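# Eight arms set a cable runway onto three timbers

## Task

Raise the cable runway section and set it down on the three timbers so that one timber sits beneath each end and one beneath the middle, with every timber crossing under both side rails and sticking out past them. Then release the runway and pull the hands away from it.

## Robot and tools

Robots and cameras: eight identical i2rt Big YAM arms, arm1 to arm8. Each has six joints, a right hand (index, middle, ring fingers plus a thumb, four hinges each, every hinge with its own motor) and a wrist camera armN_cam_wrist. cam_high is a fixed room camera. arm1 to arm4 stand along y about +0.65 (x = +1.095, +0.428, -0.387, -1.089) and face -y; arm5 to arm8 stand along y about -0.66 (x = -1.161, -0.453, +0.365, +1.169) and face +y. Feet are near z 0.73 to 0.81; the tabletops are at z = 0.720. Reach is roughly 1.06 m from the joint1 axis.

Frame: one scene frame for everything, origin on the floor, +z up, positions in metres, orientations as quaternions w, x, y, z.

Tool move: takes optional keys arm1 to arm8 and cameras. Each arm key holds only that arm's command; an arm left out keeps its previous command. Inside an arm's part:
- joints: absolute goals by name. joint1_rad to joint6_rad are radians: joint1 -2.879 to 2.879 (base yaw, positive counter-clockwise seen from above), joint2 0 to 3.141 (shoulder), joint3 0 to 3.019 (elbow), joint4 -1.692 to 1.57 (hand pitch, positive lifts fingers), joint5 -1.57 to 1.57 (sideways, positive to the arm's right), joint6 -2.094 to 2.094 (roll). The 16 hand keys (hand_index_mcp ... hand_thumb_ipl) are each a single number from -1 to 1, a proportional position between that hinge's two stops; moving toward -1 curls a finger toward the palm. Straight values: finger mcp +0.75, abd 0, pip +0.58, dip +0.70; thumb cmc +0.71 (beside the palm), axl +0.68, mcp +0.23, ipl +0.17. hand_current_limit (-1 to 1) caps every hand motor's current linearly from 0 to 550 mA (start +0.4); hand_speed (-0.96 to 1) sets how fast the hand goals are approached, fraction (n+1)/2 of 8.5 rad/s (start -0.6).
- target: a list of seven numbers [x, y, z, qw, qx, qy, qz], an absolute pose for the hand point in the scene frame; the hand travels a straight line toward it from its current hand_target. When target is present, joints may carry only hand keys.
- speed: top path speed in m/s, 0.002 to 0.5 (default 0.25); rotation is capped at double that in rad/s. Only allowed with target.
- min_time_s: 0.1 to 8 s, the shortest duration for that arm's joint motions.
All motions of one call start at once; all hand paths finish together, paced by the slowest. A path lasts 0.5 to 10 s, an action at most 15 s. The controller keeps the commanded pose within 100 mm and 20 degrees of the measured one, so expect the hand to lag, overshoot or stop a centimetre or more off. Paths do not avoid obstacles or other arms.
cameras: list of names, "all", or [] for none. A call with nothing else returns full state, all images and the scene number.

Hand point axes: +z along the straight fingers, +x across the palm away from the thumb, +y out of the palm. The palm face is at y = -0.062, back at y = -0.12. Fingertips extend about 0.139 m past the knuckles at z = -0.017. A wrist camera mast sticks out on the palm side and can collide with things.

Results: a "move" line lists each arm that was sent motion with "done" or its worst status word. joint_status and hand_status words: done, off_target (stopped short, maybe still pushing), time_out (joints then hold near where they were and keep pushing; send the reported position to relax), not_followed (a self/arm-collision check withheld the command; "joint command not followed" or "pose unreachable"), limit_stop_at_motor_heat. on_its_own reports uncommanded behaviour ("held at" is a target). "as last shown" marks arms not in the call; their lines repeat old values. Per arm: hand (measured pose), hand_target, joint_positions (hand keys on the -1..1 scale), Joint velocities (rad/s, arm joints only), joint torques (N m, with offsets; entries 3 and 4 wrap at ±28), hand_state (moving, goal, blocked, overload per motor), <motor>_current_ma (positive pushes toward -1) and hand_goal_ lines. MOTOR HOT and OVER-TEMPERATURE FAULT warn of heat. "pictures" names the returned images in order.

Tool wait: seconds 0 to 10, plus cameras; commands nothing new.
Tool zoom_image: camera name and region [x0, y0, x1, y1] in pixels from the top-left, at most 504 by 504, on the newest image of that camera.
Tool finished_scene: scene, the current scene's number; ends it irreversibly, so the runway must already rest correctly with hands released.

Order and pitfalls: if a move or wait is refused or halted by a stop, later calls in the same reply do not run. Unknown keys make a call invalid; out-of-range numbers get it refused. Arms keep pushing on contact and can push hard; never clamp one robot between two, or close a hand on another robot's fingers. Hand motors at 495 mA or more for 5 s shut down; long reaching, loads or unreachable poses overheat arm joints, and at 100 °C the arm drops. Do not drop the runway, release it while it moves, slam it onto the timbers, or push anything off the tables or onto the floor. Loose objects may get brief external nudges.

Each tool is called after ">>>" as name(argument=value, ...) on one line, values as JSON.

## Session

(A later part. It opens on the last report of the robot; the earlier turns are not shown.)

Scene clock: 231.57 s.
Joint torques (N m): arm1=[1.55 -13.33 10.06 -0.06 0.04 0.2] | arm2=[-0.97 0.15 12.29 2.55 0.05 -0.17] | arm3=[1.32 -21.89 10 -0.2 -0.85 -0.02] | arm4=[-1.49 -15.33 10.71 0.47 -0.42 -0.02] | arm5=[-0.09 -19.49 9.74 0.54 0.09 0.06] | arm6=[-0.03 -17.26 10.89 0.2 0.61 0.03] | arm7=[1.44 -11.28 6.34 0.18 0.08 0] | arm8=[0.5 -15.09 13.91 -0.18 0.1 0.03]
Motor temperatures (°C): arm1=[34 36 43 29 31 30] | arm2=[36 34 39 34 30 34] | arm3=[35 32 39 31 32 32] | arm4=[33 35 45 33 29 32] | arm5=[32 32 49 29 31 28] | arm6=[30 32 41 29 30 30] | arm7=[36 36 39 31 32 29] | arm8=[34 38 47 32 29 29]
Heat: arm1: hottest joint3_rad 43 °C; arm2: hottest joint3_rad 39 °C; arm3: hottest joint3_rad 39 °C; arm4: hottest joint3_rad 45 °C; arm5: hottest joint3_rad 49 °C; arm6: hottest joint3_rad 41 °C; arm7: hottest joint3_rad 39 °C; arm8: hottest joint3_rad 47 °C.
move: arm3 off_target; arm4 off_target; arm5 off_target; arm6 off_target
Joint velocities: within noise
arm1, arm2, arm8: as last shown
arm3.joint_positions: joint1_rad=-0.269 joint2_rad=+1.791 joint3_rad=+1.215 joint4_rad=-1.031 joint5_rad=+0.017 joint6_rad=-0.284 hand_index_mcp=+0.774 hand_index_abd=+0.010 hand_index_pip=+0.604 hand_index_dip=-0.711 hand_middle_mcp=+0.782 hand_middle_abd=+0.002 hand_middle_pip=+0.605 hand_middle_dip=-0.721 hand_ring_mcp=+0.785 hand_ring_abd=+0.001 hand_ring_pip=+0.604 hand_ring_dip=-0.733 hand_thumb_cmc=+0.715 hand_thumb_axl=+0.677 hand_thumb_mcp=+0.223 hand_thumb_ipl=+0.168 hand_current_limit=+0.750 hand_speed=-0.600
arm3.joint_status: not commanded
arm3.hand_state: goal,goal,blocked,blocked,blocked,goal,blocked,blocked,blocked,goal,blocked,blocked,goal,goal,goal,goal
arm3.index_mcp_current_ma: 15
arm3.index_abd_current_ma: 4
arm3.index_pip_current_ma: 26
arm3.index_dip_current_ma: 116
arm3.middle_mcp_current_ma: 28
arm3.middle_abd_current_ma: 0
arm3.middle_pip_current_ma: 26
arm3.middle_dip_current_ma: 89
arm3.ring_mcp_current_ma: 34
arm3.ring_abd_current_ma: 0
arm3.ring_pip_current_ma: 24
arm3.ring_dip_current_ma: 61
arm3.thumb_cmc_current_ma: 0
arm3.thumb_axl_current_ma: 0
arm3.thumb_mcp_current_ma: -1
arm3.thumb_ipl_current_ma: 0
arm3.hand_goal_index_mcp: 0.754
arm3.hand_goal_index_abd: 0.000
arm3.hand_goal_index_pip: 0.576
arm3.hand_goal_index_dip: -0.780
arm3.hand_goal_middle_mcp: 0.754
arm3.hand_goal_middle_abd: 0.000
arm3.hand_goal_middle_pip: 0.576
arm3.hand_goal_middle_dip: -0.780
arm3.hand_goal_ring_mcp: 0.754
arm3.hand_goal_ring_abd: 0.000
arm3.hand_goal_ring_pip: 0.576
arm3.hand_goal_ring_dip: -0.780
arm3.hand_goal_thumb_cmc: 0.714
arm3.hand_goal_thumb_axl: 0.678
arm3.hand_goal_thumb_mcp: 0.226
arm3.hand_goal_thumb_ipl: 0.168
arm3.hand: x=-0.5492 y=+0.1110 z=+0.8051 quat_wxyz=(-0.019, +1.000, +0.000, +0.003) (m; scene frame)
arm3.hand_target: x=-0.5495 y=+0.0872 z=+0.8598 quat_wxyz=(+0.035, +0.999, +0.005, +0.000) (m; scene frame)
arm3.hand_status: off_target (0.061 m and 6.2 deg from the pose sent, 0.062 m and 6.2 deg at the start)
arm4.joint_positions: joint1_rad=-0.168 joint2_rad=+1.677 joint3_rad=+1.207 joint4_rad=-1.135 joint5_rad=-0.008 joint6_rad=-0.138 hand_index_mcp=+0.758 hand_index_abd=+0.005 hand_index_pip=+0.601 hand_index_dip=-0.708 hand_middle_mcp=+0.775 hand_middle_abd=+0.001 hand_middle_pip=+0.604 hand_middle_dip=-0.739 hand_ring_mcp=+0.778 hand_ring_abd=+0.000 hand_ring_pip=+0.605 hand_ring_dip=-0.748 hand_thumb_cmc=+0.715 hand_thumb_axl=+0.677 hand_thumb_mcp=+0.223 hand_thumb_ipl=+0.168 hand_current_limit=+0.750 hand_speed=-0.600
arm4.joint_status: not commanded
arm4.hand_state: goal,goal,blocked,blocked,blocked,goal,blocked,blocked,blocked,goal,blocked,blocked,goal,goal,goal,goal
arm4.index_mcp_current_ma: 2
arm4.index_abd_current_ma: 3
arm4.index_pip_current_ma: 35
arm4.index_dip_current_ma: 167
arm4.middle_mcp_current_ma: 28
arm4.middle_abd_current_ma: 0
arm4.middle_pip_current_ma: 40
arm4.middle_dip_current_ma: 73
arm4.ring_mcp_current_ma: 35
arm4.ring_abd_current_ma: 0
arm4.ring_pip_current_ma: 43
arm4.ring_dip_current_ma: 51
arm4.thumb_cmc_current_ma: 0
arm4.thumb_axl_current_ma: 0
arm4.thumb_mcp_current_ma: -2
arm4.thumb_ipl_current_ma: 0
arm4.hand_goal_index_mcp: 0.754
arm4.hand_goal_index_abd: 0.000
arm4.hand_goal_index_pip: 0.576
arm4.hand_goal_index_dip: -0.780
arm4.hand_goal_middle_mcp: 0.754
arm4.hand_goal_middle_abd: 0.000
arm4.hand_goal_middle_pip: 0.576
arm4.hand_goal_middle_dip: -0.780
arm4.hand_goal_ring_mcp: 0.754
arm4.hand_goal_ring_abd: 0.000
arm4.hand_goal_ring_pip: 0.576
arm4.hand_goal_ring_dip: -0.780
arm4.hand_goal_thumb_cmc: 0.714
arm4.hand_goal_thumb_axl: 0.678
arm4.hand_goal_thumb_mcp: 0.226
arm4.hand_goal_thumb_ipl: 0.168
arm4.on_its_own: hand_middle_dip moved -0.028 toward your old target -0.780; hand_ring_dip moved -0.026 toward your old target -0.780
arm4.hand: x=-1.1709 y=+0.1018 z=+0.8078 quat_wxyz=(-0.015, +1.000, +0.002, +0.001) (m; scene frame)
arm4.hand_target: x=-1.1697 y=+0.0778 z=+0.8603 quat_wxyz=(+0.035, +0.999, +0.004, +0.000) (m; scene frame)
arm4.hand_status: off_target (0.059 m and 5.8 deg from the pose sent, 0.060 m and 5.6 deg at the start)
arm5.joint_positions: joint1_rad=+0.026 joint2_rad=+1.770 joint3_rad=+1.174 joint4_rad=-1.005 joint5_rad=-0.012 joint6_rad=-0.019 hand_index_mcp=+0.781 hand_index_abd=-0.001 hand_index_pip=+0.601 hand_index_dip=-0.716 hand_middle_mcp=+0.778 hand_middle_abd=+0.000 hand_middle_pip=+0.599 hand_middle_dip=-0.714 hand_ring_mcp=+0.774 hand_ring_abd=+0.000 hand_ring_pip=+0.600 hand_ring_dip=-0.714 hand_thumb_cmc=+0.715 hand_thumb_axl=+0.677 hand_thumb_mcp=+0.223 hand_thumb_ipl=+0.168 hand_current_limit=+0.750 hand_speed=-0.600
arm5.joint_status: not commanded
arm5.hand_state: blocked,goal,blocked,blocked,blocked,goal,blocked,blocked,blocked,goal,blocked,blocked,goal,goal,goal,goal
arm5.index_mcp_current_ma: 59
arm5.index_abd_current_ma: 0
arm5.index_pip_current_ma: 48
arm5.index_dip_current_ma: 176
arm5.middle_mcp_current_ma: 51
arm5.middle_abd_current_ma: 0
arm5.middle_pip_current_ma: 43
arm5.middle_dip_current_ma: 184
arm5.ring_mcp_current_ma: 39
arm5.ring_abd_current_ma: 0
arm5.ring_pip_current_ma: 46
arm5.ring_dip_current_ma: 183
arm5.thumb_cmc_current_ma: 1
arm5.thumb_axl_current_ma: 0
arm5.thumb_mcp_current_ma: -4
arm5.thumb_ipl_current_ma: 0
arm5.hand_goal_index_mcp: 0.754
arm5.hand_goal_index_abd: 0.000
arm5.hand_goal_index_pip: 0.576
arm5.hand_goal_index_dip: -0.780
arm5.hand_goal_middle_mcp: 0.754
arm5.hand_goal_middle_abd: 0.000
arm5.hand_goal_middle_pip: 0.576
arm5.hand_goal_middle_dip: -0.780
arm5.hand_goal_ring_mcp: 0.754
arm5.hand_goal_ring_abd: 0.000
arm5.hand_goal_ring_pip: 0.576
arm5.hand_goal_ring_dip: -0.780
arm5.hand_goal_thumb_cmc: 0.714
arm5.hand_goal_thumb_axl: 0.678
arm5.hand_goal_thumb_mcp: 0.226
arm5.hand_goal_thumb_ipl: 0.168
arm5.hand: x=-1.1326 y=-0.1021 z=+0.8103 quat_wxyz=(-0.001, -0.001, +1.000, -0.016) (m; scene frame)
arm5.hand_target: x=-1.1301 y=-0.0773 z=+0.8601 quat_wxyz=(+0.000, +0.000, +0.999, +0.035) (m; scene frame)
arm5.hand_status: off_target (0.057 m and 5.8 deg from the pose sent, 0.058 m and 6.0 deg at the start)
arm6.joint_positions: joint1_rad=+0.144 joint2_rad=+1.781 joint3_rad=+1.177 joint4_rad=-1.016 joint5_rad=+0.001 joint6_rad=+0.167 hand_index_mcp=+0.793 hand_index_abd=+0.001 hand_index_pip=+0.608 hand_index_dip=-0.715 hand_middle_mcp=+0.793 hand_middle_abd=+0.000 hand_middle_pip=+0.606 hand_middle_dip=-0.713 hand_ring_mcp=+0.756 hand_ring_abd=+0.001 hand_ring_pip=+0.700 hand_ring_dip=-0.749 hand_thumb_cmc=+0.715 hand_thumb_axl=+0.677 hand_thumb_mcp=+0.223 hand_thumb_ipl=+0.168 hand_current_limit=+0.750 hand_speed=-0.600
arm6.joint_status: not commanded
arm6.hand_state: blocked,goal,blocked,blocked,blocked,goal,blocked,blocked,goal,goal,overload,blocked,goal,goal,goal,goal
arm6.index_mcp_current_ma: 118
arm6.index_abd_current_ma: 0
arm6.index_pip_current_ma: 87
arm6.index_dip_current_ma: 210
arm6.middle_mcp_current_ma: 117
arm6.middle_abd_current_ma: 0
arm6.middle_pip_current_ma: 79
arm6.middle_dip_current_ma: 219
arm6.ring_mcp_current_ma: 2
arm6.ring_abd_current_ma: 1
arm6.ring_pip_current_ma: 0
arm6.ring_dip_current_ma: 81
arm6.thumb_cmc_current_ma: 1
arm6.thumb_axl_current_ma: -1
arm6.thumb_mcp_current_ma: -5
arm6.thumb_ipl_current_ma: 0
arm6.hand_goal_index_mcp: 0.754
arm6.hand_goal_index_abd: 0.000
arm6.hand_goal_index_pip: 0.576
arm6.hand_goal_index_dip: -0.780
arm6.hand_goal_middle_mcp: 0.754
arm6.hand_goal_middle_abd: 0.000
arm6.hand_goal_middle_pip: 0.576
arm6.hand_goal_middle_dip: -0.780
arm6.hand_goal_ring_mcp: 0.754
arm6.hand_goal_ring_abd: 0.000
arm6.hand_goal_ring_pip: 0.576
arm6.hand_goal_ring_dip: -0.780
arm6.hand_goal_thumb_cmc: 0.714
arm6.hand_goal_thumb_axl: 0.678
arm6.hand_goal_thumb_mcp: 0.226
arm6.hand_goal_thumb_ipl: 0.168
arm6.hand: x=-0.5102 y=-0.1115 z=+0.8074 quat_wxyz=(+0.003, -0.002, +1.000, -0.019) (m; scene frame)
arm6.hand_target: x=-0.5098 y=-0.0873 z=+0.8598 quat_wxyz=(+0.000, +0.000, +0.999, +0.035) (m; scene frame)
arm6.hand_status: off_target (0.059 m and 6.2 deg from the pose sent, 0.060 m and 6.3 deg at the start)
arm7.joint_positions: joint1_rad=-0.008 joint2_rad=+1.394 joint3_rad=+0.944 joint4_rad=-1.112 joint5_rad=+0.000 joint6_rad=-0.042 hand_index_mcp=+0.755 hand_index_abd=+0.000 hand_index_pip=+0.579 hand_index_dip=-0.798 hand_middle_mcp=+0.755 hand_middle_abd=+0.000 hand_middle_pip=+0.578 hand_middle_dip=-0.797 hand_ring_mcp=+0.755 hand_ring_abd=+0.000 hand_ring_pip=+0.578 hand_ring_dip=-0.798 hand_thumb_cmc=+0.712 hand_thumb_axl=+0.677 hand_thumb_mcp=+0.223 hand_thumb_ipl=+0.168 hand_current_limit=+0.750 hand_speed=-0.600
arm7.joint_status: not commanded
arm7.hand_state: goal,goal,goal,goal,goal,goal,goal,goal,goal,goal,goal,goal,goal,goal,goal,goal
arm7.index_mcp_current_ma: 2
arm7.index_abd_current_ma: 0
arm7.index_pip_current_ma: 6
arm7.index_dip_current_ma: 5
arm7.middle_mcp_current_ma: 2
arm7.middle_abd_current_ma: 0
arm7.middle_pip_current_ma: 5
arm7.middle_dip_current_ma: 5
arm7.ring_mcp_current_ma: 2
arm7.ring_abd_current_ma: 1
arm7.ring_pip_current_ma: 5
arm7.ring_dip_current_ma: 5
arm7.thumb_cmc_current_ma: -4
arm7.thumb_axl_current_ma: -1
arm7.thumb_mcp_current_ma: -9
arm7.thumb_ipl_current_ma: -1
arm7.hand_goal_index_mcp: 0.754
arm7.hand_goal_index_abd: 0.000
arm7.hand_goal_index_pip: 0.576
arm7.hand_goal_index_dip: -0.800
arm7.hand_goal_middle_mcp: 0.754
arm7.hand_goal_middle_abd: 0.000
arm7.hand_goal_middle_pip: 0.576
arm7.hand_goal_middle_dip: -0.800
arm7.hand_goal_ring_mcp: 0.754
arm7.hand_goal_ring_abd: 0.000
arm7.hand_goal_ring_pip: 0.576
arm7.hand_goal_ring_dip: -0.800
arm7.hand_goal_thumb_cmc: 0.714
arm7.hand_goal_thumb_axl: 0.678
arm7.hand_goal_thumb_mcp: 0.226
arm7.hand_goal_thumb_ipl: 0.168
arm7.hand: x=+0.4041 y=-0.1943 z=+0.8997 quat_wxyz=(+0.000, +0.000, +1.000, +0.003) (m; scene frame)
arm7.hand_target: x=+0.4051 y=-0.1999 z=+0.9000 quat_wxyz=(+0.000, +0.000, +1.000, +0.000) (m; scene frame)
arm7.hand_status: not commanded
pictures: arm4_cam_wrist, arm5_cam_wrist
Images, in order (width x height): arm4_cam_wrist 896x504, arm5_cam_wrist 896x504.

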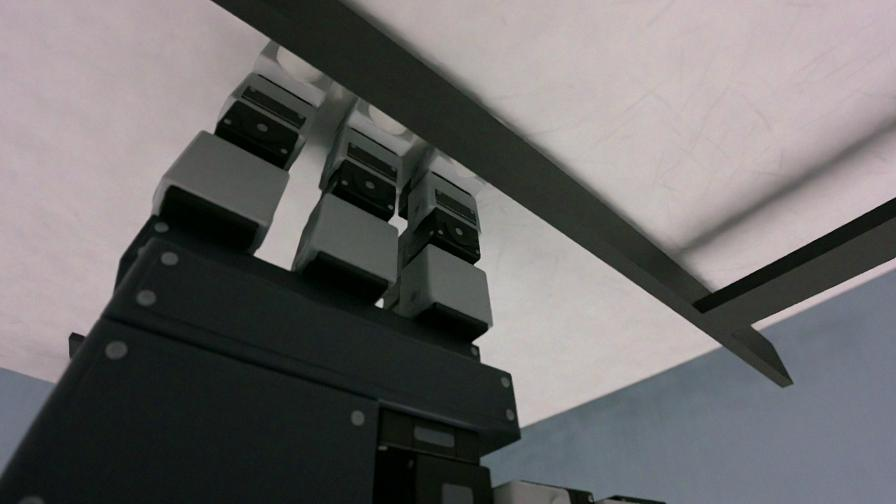

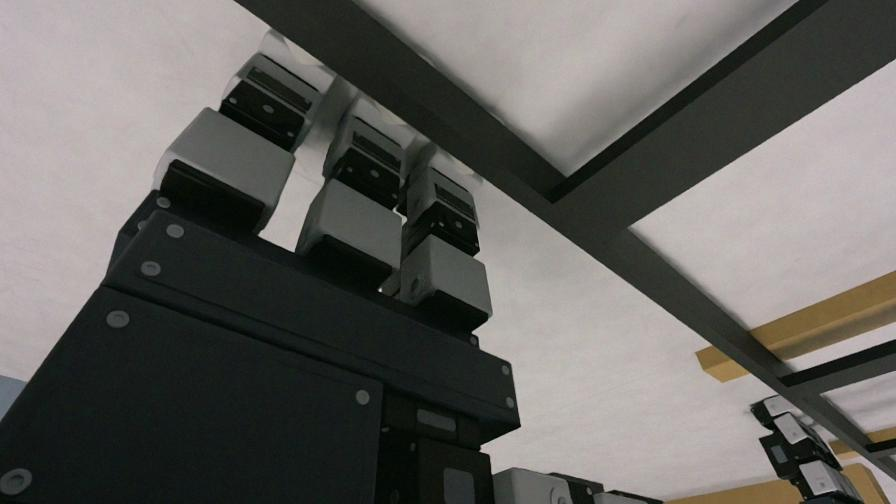

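>>> move(arm3={"target":[-0.55,0.085,0.88,0.035,1,0,0],"speed":0.05}, arm4={"target":[-1.17,0.075,0.88,0.035,1,0,0],"speed":0.05}, arm5={"target":[-1.13,-0.075,0.88,0,0,1,0.035],"speed":0.05}, arm6={"target":[-0.51,-0.085,0.88,0,0,1,0.035],"speed":0.05}, cameras=["cam_high"])

Scene clock: 236.03 s.
Joint torques (N m): arm1=[1.9 -13.51 9.98 -0.02 0.08 0.2] | arm2=[-0.85 0.38 12.15 2.43 0.11 -0.1] | arm3=[1.67 -16.85 12.07 0.32 -0.29 0.08] | arm4=[-1.49 -12.45 11.49 1.13 -0.14 0.06] | arm5=[-0.21 -20.66 10.71 -0.75 0.15 0.01] | arm6=[0.15 -14.33 13.53 0.69 0.41 0.03] | arm7=[1.55 -11.16 6.31 0.24 0.09 0] | arm8=[0.5 -15.5 14.05 -0.31 0.19 0.01]
Motor temperatures (°C): arm1=[34 36 43 29 31 30] | arm2=[36 34 39 34 30 34] | arm3=[35 32 39 31 32 32] | arm4=[33 35 46 33 29 32] | arm5=[32 32 49 29 31 28] | arm6=[30 32 41 29 30 30] | arm7=[36 36 39 31 32 29] | arm8=[34 38 47 32 29 29]
Heat: arm1: hottest joint3_rad 43 °C; arm2: hottest joint3_rad 39 °C; arm3: hottest joint3_rad 39 °C; arm4: hottest joint3_rad 46 °C; arm5: hottest joint3_rad 49 °C; arm6: hottest joint3_rad 41 °C; arm7: hottest joint3_rad 39 °C; arm8: hottest joint3_rad 47 °C.
move: arm3 off_target; arm4 off_target; arm5 off_target; arm6 off_target
Joint velocities: within noise
arm1.joint_positions: joint1_rad=+0.212 joint2_rad=+1.633 joint3_rad=+1.289 joint4_rad=-1.254 joint5_rad=+0.002 joint6_rad=+0.237 hand_index_mcp=+0.752 hand_index_abd=-0.003 hand_index_pip=+0.573 hand_index_dip=-0.577 hand_middle_mcp=+0.751 hand_middle_abd=-0.003 hand_middle_pip=+0.574 hand_middle_dip=-0.577 hand_ring_mcp=+0.752 hand_ring_abd=-0.003 hand_ring_pip=+0.574 hand_ring_dip=-0.577 hand_thumb_cmc=+0.714 hand_thumb_axl=+0.677 hand_thumb_mcp=+0.222 hand_thumb_ipl=+0.168 hand_current_limit=+0.400 hand_speed=-0.600
arm1.joint_status: not commanded
arm1.hand_state: goal,goal,goal,goal,goal,goal,goal,goal,goal,goal,goal,goal,goal,goal,goal,goal
arm1.index_mcp_current_ma: -5
arm1.index_abd_current_ma: -6
arm1.index_pip_current_ma: -5
arm1.index_dip_current_ma: 7
arm1.middle_mcp_current_ma: -5
arm1.middle_abd_current_ma: -5
arm1.middle_pip_current_ma: -5
arm1.middle_dip_current_ma: 7
arm1.ring_mcp_current_ma: -5
arm1.ring_abd_current_ma: -5
arm1.ring_pip_current_ma: -4
arm1.ring_dip_current_ma: 6
arm1.thumb_cmc_current_ma: -1
arm1.thumb_axl_current_ma: -1
arm1.thumb_mcp_current_ma: -12
arm1.thumb_ipl_current_ma: -1
arm1.hand_goal_index_mcp: 0.754
arm1.hand_goal_index_abd: 0.000
arm1.hand_goal_index_pip: 0.576
arm1.hand_goal_index_dip: -0.580
arm1.hand_goal_middle_mcp: 0.754
arm1.hand_goal_middle_abd: 0.000
arm1.hand_goal_middle_pip: 0.576
arm1.hand_goal_middle_dip: -0.580
arm1.hand_goal_ring_mcp: 0.754
arm1.hand_goal_ring_abd: 0.000
arm1.hand_goal_ring_pip: 0.576
arm1.hand_goal_ring_dip: -0.580
arm1.hand_goal_thumb_cmc: 0.714
arm1.hand_goal_thumb_axl: 0.678
arm1.hand_goal_thumb_mcp: 0.226
arm1.hand_goal_thumb_ipl: 0.168
arm1.hand: x=+1.1831 y=+0.1107 z=+0.9349 quat_wxyz=(-0.014, +1.000, +0.002, -0.003) (m; scene frame)
arm1.hand_target: x=+1.1898 y=+0.1005 z=+0.9500 quat_wxyz=(+0.000, +1.000, +0.000, +0.000) (m; scene frame)
arm1.hand_status: not commanded
arm2.joint_positions: joint1_rad=-0.203 joint2_rad=+0.637 joint3_rad=+1.344 joint4_rad=-1.264 joint5_rad=-0.037 joint6_rad=+1.147 hand_index_mcp=+0.754 hand_index_abd=+0.000 hand_index_pip=+0.577 hand_index_dip=+0.696 hand_middle_mcp=+0.754 hand_middle_abd=+0.000 hand_middle_pip=+0.577 hand_middle_dip=+0.696 hand_ring_mcp=+0.754 hand_ring_abd=+0.000 hand_ring_pip=+0.577 hand_ring_dip=+0.696 hand_thumb_cmc=+0.714 hand_thumb_axl=+0.677 hand_thumb_mcp=+0.226 hand_thumb_ipl=+0.168 hand_current_limit=+0.400 hand_speed=-0.600
arm2.joint_status: not commanded
arm2.hand_state: goal,goal,goal,goal,goal,goal,goal,goal,goal,goal,goal,goal,goal,goal,goal,goal
arm2.index_mcp_current_ma: 0
arm2.index_abd_current_ma: 0
arm2.index_pip_current_ma: 0
arm2.index_dip_current_ma: 0
arm2.middle_mcp_current_ma: 0
arm2.middle_abd_current_ma: 0
arm2.middle_pip_current_ma: 0
arm2.middle_dip_current_ma: 0
arm2.ring_mcp_current_ma: 0
arm2.ring_abd_current_ma: 0
arm2.ring_pip_current_ma: 0
arm2.ring_dip_current_ma: 0
arm2.thumb_cmc_current_ma: 0
arm2.thumb_axl_current_ma: 0
arm2.thumb_mcp_current_ma: 0
arm2.thumb_ipl_current_ma: 0
arm2.hand_goal_index_mcp: 0.754
arm2.hand_goal_index_abd: 0.000
arm2.hand_goal_index_pip: 0.576
arm2.hand_goal_index_dip: 0.696
arm2.hand_goal_middle_mcp: 0.754
arm2.hand_goal_middle_abd: 0.000
arm2.hand_goal_middle_pip: 0.576
arm2.hand_goal_middle_dip: 0.696
arm2.hand_goal_ring_mcp: 0.754
arm2.hand_goal_ring_abd: 0.000
arm2.hand_goal_ring_pip: 0.576
arm2.hand_goal_ring_dip: 0.696
arm2.hand_goal_thumb_cmc: 0.714
arm2.hand_goal_thumb_axl: 0.678
arm2.hand_goal_thumb_mcp: 0.226
arm2.hand_goal_thumb_ipl: 0.168
arm2.hand: x=+0.2905 y=+0.4217 z=+1.2742 quat_wxyz=(+0.433, +0.679, -0.545, +0.234) (m; scene frame)
arm2.hand_target: x=+0.2911 y=+0.4248 z=+1.2909 quat_wxyz=(+0.447, +0.673, -0.539, +0.240) (m; scene frame)
arm2.hand_status: not commanded
arm3.joint_positions: joint1_rad=-0.269 joint2_rad=+1.714 joint3_rad=+1.219 joint4_rad=-1.094 joint5_rad=+0.000 joint6_rad=-0.284 hand_index_mcp=+0.786 hand_index_abd=+0.003 hand_index_pip=+0.606 hand_index_dip=-0.761 hand_middle_mcp=+0.780 hand_middle_abd=+0.002 hand_middle_pip=+0.593 hand_middle_dip=-0.770 hand_ring_mcp=+0.771 hand_ring_abd=+0.001 hand_ring_pip=+0.588 hand_ring_dip=-0.773 hand_thumb_cmc=+0.715 hand_thumb_axl=+0.677 hand_thumb_mcp=+0.223 hand_thumb_ipl=+0.168 hand_current_limit=+0.750 hand_speed=-0.600
arm3.joint_status: not commanded
arm3.hand_state: blocked,goal,blocked,goal,blocked,goal,goal,goal,goal,goal,goal,goal,goal,goal,goal,goal
arm3.index_mcp_current_ma: 35
arm3.index_abd_current_ma: 0
arm3.index_pip_current_ma: 28
arm3.index_dip_current_ma: 13
arm3.middle_mcp_current_ma: 25
arm3.middle_abd_current_ma: 0
arm3.middle_pip_current_ma: 11
arm3.middle_dip_current_ma: 5
arm3.ring_mcp_current_ma: 12
arm3.ring_abd_current_ma: 0
arm3.ring_pip_current_ma: 6
arm3.ring_dip_current_ma: 3
arm3.thumb_cmc_current_ma: 0
arm3.thumb_axl_current_ma: 0
arm3.thumb_mcp_current_ma: -1
arm3.thumb_ipl_current_ma: 0
arm3.hand_goal_index_mcp: 0.754
arm3.hand_goal_index_abd: 0.000
arm3.hand_goal_index_pip: 0.576
arm3.hand_goal_index_dip: -0.780
arm3.hand_goal_middle_mcp: 0.754
arm3.hand_goal_middle_abd: 0.000
arm3.hand_goal_middle_pip: 0.576
arm3.hand_goal_middle_dip: -0.780
arm3.hand_goal_ring_mcp: 0.754
arm3.hand_goal_ring_abd: 0.000
arm3.hand_goal_ring_pip: 0.576
arm3.hand_goal_ring_dip: -0.780
arm3.hand_goal_thumb_cmc: 0.714
arm3.hand_goal_thumb_axl: 0.678
arm3.hand_goal_thumb_mcp: 0.226
arm3.hand_goal_thumb_ipl: 0.168
arm3.on_its_own: hand_index_dip moved -0.051 to your old target -0.780; hand_middle_dip moved -0.049 to your old target -0.780; hand_ring_dip moved -0.040 to your old target -0.780
arm3.hand: x=-0.5449 y=+0.1174 z=+0.8441 quat_wxyz=(-0.007, +1.000, -0.001, +0.008) (m; scene frame)
arm3.hand_target: x=-0.5491 y=+0.0877 z=+0.8811 quat_wxyz=(+0.035, +0.999, +0.000, +0.000) (m; scene frame)
arm3.hand_status: off_target (0.049 m and 4.9 deg from the pose sent, 0.079 m and 6.2 deg at the start)
arm4.joint_positions: joint1_rad=-0.168 joint2_rad=+1.626 joint3_rad=+1.236 joint4_rad=-1.206 joint5_rad=-0.014 joint6_rad=-0.138 hand_index_mcp=+0.771 hand_index_abd=+0.003 hand_index_pip=+0.599 hand_index_dip=-0.764 hand_middle_mcp=+0.769 hand_middle_abd=+0.001 hand_middle_pip=+0.589 hand_middle_dip=-0.770 hand_ring_mcp=+0.765 hand_ring_abd=+0.000 hand_ring_pip=+0.587 hand_ring_dip=-0.772 hand_thumb_cmc=+0.715 hand_thumb_axl=+0.677 hand_thumb_mcp=+0.223 hand_thumb_ipl=+0.168 hand_current_limit=+0.750 hand_speed=-0.600
arm4.joint_status: not commanded
arm4.hand_state: goal,goal,blocked,goal,goal,goal,goal,goal,goal,goal,goal,goal,goal,goal,goal,goal
arm4.index_mcp_current_ma: 21
arm4.index_abd_current_ma: 1
arm4.index_pip_current_ma: 31
arm4.index_dip_current_ma: 17
arm4.middle_mcp_current_ma: 17
arm4.middle_abd_current_ma: 0
arm4.middle_pip_current_ma: 13
arm4.middle_dip_current_ma: 9
arm4.ring_mcp_current_ma: 11
arm4.ring_abd_current_ma: 0
arm4.ring_pip_current_ma: 10
arm4.ring_dip_current_ma: 6
arm4.thumb_cmc_current_ma: 0
arm4.thumb_axl_current_ma: 0
arm4.thumb_mcp_current_ma: -2
arm4.thumb_ipl_current_ma: 0
arm4.hand_goal_index_mcp: 0.754
arm4.hand_goal_index_abd: 0.000
arm4.hand_goal_index_pip: 0.576
arm4.hand_goal_index_dip: -0.780
arm4.hand_goal_middle_mcp: 0.754
arm4.hand_goal_middle_abd: 0.000
arm4.hand_goal_middle_pip: 0.576
arm4.hand_goal_middle_dip: -0.780
arm4.hand_goal_ring_mcp: 0.754
arm4.hand_goal_ring_abd: 0.000
arm4.hand_goal_ring_pip: 0.576
arm4.hand_goal_ring_dip: -0.780
arm4.hand_goal_thumb_cmc: 0.714
arm4.hand_goal_thumb_axl: 0.678
arm4.hand_goal_thumb_mcp: 0.226
arm4.hand_goal_thumb_ipl: 0.168
arm4.on_its_own: hand_index_dip moved -0.056 to your old target -0.780; hand_middle_dip moved -0.031 to your old target -0.780; hand_ring_dip moved -0.025 to your old target -0.780
arm4.hand: x=-1.1689 y=+0.1059 z=+0.8411 quat_wxyz=(-0.011, +1.000, +0.002, +0.004) (m; scene frame)
arm4.hand_target: x=-1.1696 y=+0.0780 z=+0.8808 quat_wxyz=(+0.035, +0.999, +0.000, +0.000) (m; scene frame)
arm4.hand_status: off_target (0.050 m and 5.2 deg from the pose sent, 0.077 m and 5.8 deg at the start)
arm5.joint_positions: joint1_rad=+0.026 joint2_rad=+1.769 joint3_rad=+1.174 joint4_rad=-1.021 joint5_rad=-0.012 joint6_rad=-0.019 hand_index_mcp=+0.783 hand_index_abd=-0.001 hand_index_pip=+0.617 hand_index_dip=-0.715 hand_middle_mcp=+0.780 hand_middle_abd=+0.000 hand_middle_pip=+0.614 hand_middle_dip=-0.713 hand_ring_mcp=+0.775 hand_ring_abd=+0.000 hand_ring_pip=+0.617 hand_ring_dip=-0.713 hand_thumb_cmc=+0.715 hand_thumb_axl=+0.677 hand_thumb_mcp=+0.223 hand_thumb_ipl=+0.168 hand_current_limit=+0.750 hand_speed=-0.600
arm5.joint_status: not commanded
arm5.hand_state: blocked,goal,blocked,blocked,blocked,goal,blocked,blocked,blocked,goal,blocked,blocked,goal,goal,goal,goal
arm5.index_mcp_current_ma: 64
arm5.index_abd_current_ma: 0
arm5.index_pip_current_ma: 94
arm5.index_dip_current_ma: 180
arm5.middle_mcp_current_ma: 55
arm5.middle_abd_current_ma: 0
arm5.middle_pip_current_ma: 87
arm5.middle_dip_current_ma: 188
arm5.ring_mcp_current_ma: 41
arm5.ring_abd_current_ma: 0
arm5.ring_pip_current_ma: 95
arm5.ring_dip_current_ma: 187
arm5.thumb_cmc_current_ma: 1
arm5.thumb_axl_current_ma: 0
arm5.thumb_mcp_current_ma: -4
arm5.thumb_ipl_current_ma: 0
arm5.hand_goal_index_mcp: 0.754
arm5.hand_goal_index_abd: 0.000
arm5.hand_goal_index_pip: 0.576
arm5.hand_goal_index_dip: -0.780
arm5.hand_goal_middle_mcp: 0.754
arm5.hand_goal_middle_abd: 0.000
arm5.hand_goal_middle_pip: 0.576
arm5.hand_goal_middle_dip: -0.780
arm5.hand_goal_ring_mcp: 0.754
arm5.hand_goal_ring_abd: 0.000
arm5.hand_goal_ring_pip: 0.576
arm5.hand_goal_ring_dip: -0.780
arm5.hand_goal_thumb_cmc: 0.714
arm5.hand_goal_thumb_axl: 0.678
arm5.hand_goal_thumb_mcp: 0.226
arm5.hand_goal_thumb_ipl: 0.168
arm5.hand: x=-1.1327 y=-0.1061 z=+0.8095 quat_wxyz=(-0.001, -0.001, +1.000, -0.024) (m; scene frame)
arm5.hand_target: x=-1.1301 y=-0.0785 z=+0.8788 quat_wxyz=(+0.000, +0.000, +0.999, +0.035) (m; scene frame)
arm5.hand_status: off_target (0.077 m and 6.7 deg from the pose sent, 0.075 m and 5.8 deg at the start)
arm6.joint_positions: joint1_rad=+0.144 joint2_rad=+1.719 joint3_rad=+1.177 joint4_rad=-1.080 joint5_rad=+0.007 joint6_rad=+0.167 hand_index_mcp=+0.785 hand_index_abd=-0.001 hand_index_pip=+0.605 hand_index_dip=-0.764 hand_middle_mcp=+0.785 hand_middle_abd=+0.000 hand_middle_pip=+0.602 hand_middle_dip=-0.763 hand_ring_mcp=+0.748 hand_ring_abd=-0.001 hand_ring_pip=+0.728 hand_ring_dip=-0.776 hand_thumb_cmc=+0.715 hand_thumb_axl=+0.677 hand_thumb_mcp=+0.223 hand_thumb_ipl=+0.168 hand_current_limit=+0.750 hand_speed=-0.600
arm6.joint_status: not commanded
arm6.hand_state: blocked,goal,blocked,goal,blocked,goal,blocked,goal,goal,goal,overload,goal,goal,goal,goal,goal
arm6.index_mcp_current_ma: 90
arm6.index_abd_current_ma: -1
arm6.index_pip_current_ma: 75
arm6.index_dip_current_ma: 36
arm6.middle_mcp_current_ma: 88
arm6.middle_abd_current_ma: 0
arm6.middle_pip_current_ma: 66
arm6.middle_dip_current_ma: 38
arm6.ring_mcp_current_ma: -10
arm6.ring_abd_current_ma: -1
arm6.ring_pip_current_ma: 0
arm6.ring_dip_current_ma: 5
arm6.thumb_cmc_current_ma: 1
arm6.thumb_axl_current_ma: -1
arm6.thumb_mcp_current_ma: -5
arm6.thumb_ipl_current_ma: 0
arm6.hand_goal_index_mcp: 0.754
arm6.hand_goal_index_abd: 0.000
arm6.hand_goal_index_pip: 0.576
arm6.hand_goal_index_dip: -0.780
arm6.hand_goal_middle_mcp: 0.754
arm6.hand_goal_middle_abd: 0.000
arm6.hand_goal_middle_pip: 0.576
arm6.hand_goal_middle_dip: -0.780
arm6.hand_goal_ring_mcp: 0.754
arm6.hand_goal_ring_abd: 0.000
arm6.hand_goal_ring_pip: 0.576
arm6.hand_goal_ring_dip: -0.780
arm6.hand_goal_thumb_cmc: 0.714
arm6.hand_goal_thumb_axl: 0.678
arm6.hand_goal_thumb_mcp: 0.226
arm6.hand_goal_thumb_ipl: 0.168
arm6.on_its_own: hand_index_dip moved -0.049 to your old target -0.780; hand_middle_dip moved -0.050 to your old target -0.780; hand_ring_dip moved -0.027 to your old target -0.780
arm6.hand: x=-0.5073 y=-0.1216 z=+0.8355 quat_wxyz=(+0.006, -0.002, +1.000, -0.019) (m; scene frame)
arm6.hand_target: x=-0.5095 y=-0.0885 z=+0.8813 quat_wxyz=(+0.000, +0.000, +0.999, +0.035) (m; scene frame)
arm6.hand_status: off_target (0.058 m and 6.3 deg from the pose sent, 0.077 m and 6.2 deg at the start)
arm7: as last shown
arm8.joint_positions: joint1_rad=-0.393 joint2_rad=+1.717 joint3_rad=+1.354 joint4_rad=-1.259 joint5_rad=+0.012 joint6_rad=-0.348 hand_index_mcp=+0.749 hand_index_abd=+0.003 hand_index_pip=+0.573 hand_index_dip=-0.582 hand_middle_mcp=+0.749 hand_middle_abd=+0.003 hand_middle_pip=+0.573 hand_middle_dip=-0.577 hand_ring_mcp=+0.752 hand_ring_abd=+0.002 hand_ring_pip=+0.574 hand_ring_dip=-0.577 hand_thumb_cmc=+0.715 hand_thumb_axl=+0.677 hand_thumb_mcp=+0.223 hand_thumb_ipl=+0.168 hand_current_limit=+0.400 hand_speed=-0.600
arm8.joint_status: not commanded
arm8.hand_state: goal,goal,goal,goal,goal,goal,goal,goal,goal,goal,goal,goal,goal,goal,goal,goal
arm8.index_mcp_current_ma: -4
arm8.index_abd_current_ma: 1
arm8.index_pip_current_ma: -2
arm8.index_dip_current_ma: -1
arm8.middle_mcp_current_ma: -4
arm8.middle_abd_current_ma: 2
arm8.middle_pip_current_ma: -2
arm8.middle_dip_current_ma: 2
arm8.ring_mcp_current_ma: -1
arm8.ring_abd_current_ma: 1
arm8.ring_pip_current_ma: -1
arm8.ring_dip_current_ma: 2
arm8.thumb_cmc_current_ma: 0
arm8.thumb_axl_current_ma: 0
arm8.thumb_mcp_current_ma: -2
arm8.thumb_ipl_current_ma: 0
arm8.hand_goal_index_mcp: 0.754
arm8.hand_goal_index_abd: 0.000
arm8.hand_goal_index_pip: 0.576
arm8.hand_goal_index_dip: -0.580
arm8.hand_goal_middle_mcp: 0.754
arm8.hand_goal_middle_abd: 0.000
arm8.hand_goal_middle_pip: 0.576
arm8.hand_goal_middle_dip: -0.580
arm8.hand_goal_ring_mcp: 0.754
arm8.hand_goal_ring_abd: 0.000
arm8.hand_goal_ring_pip: 0.576
arm8.hand_goal_ring_dip: -0.580
arm8.hand_goal_thumb_cmc: 0.714
arm8.hand_goal_thumb_axl: 0.678
arm8.hand_goal_thumb_mcp: 0.226
arm8.hand_goal_thumb_ipl: 0.168
arm8.hand: x=+1.3619 y=-0.1148 z=+0.9234 quat_wxyz=(-0.009, -0.001, +1.000, -0.022) (m; scene frame)
arm8.hand_target: x=+1.3721 y=-0.1012 z=+0.9501 quat_wxyz=(+0.000, +0.000, +1.000, +0.000) (m; scene frame)
arm8.hand_status: not commanded
pictures: cam_high
Images, in order (width x height): cam_high 896x504.

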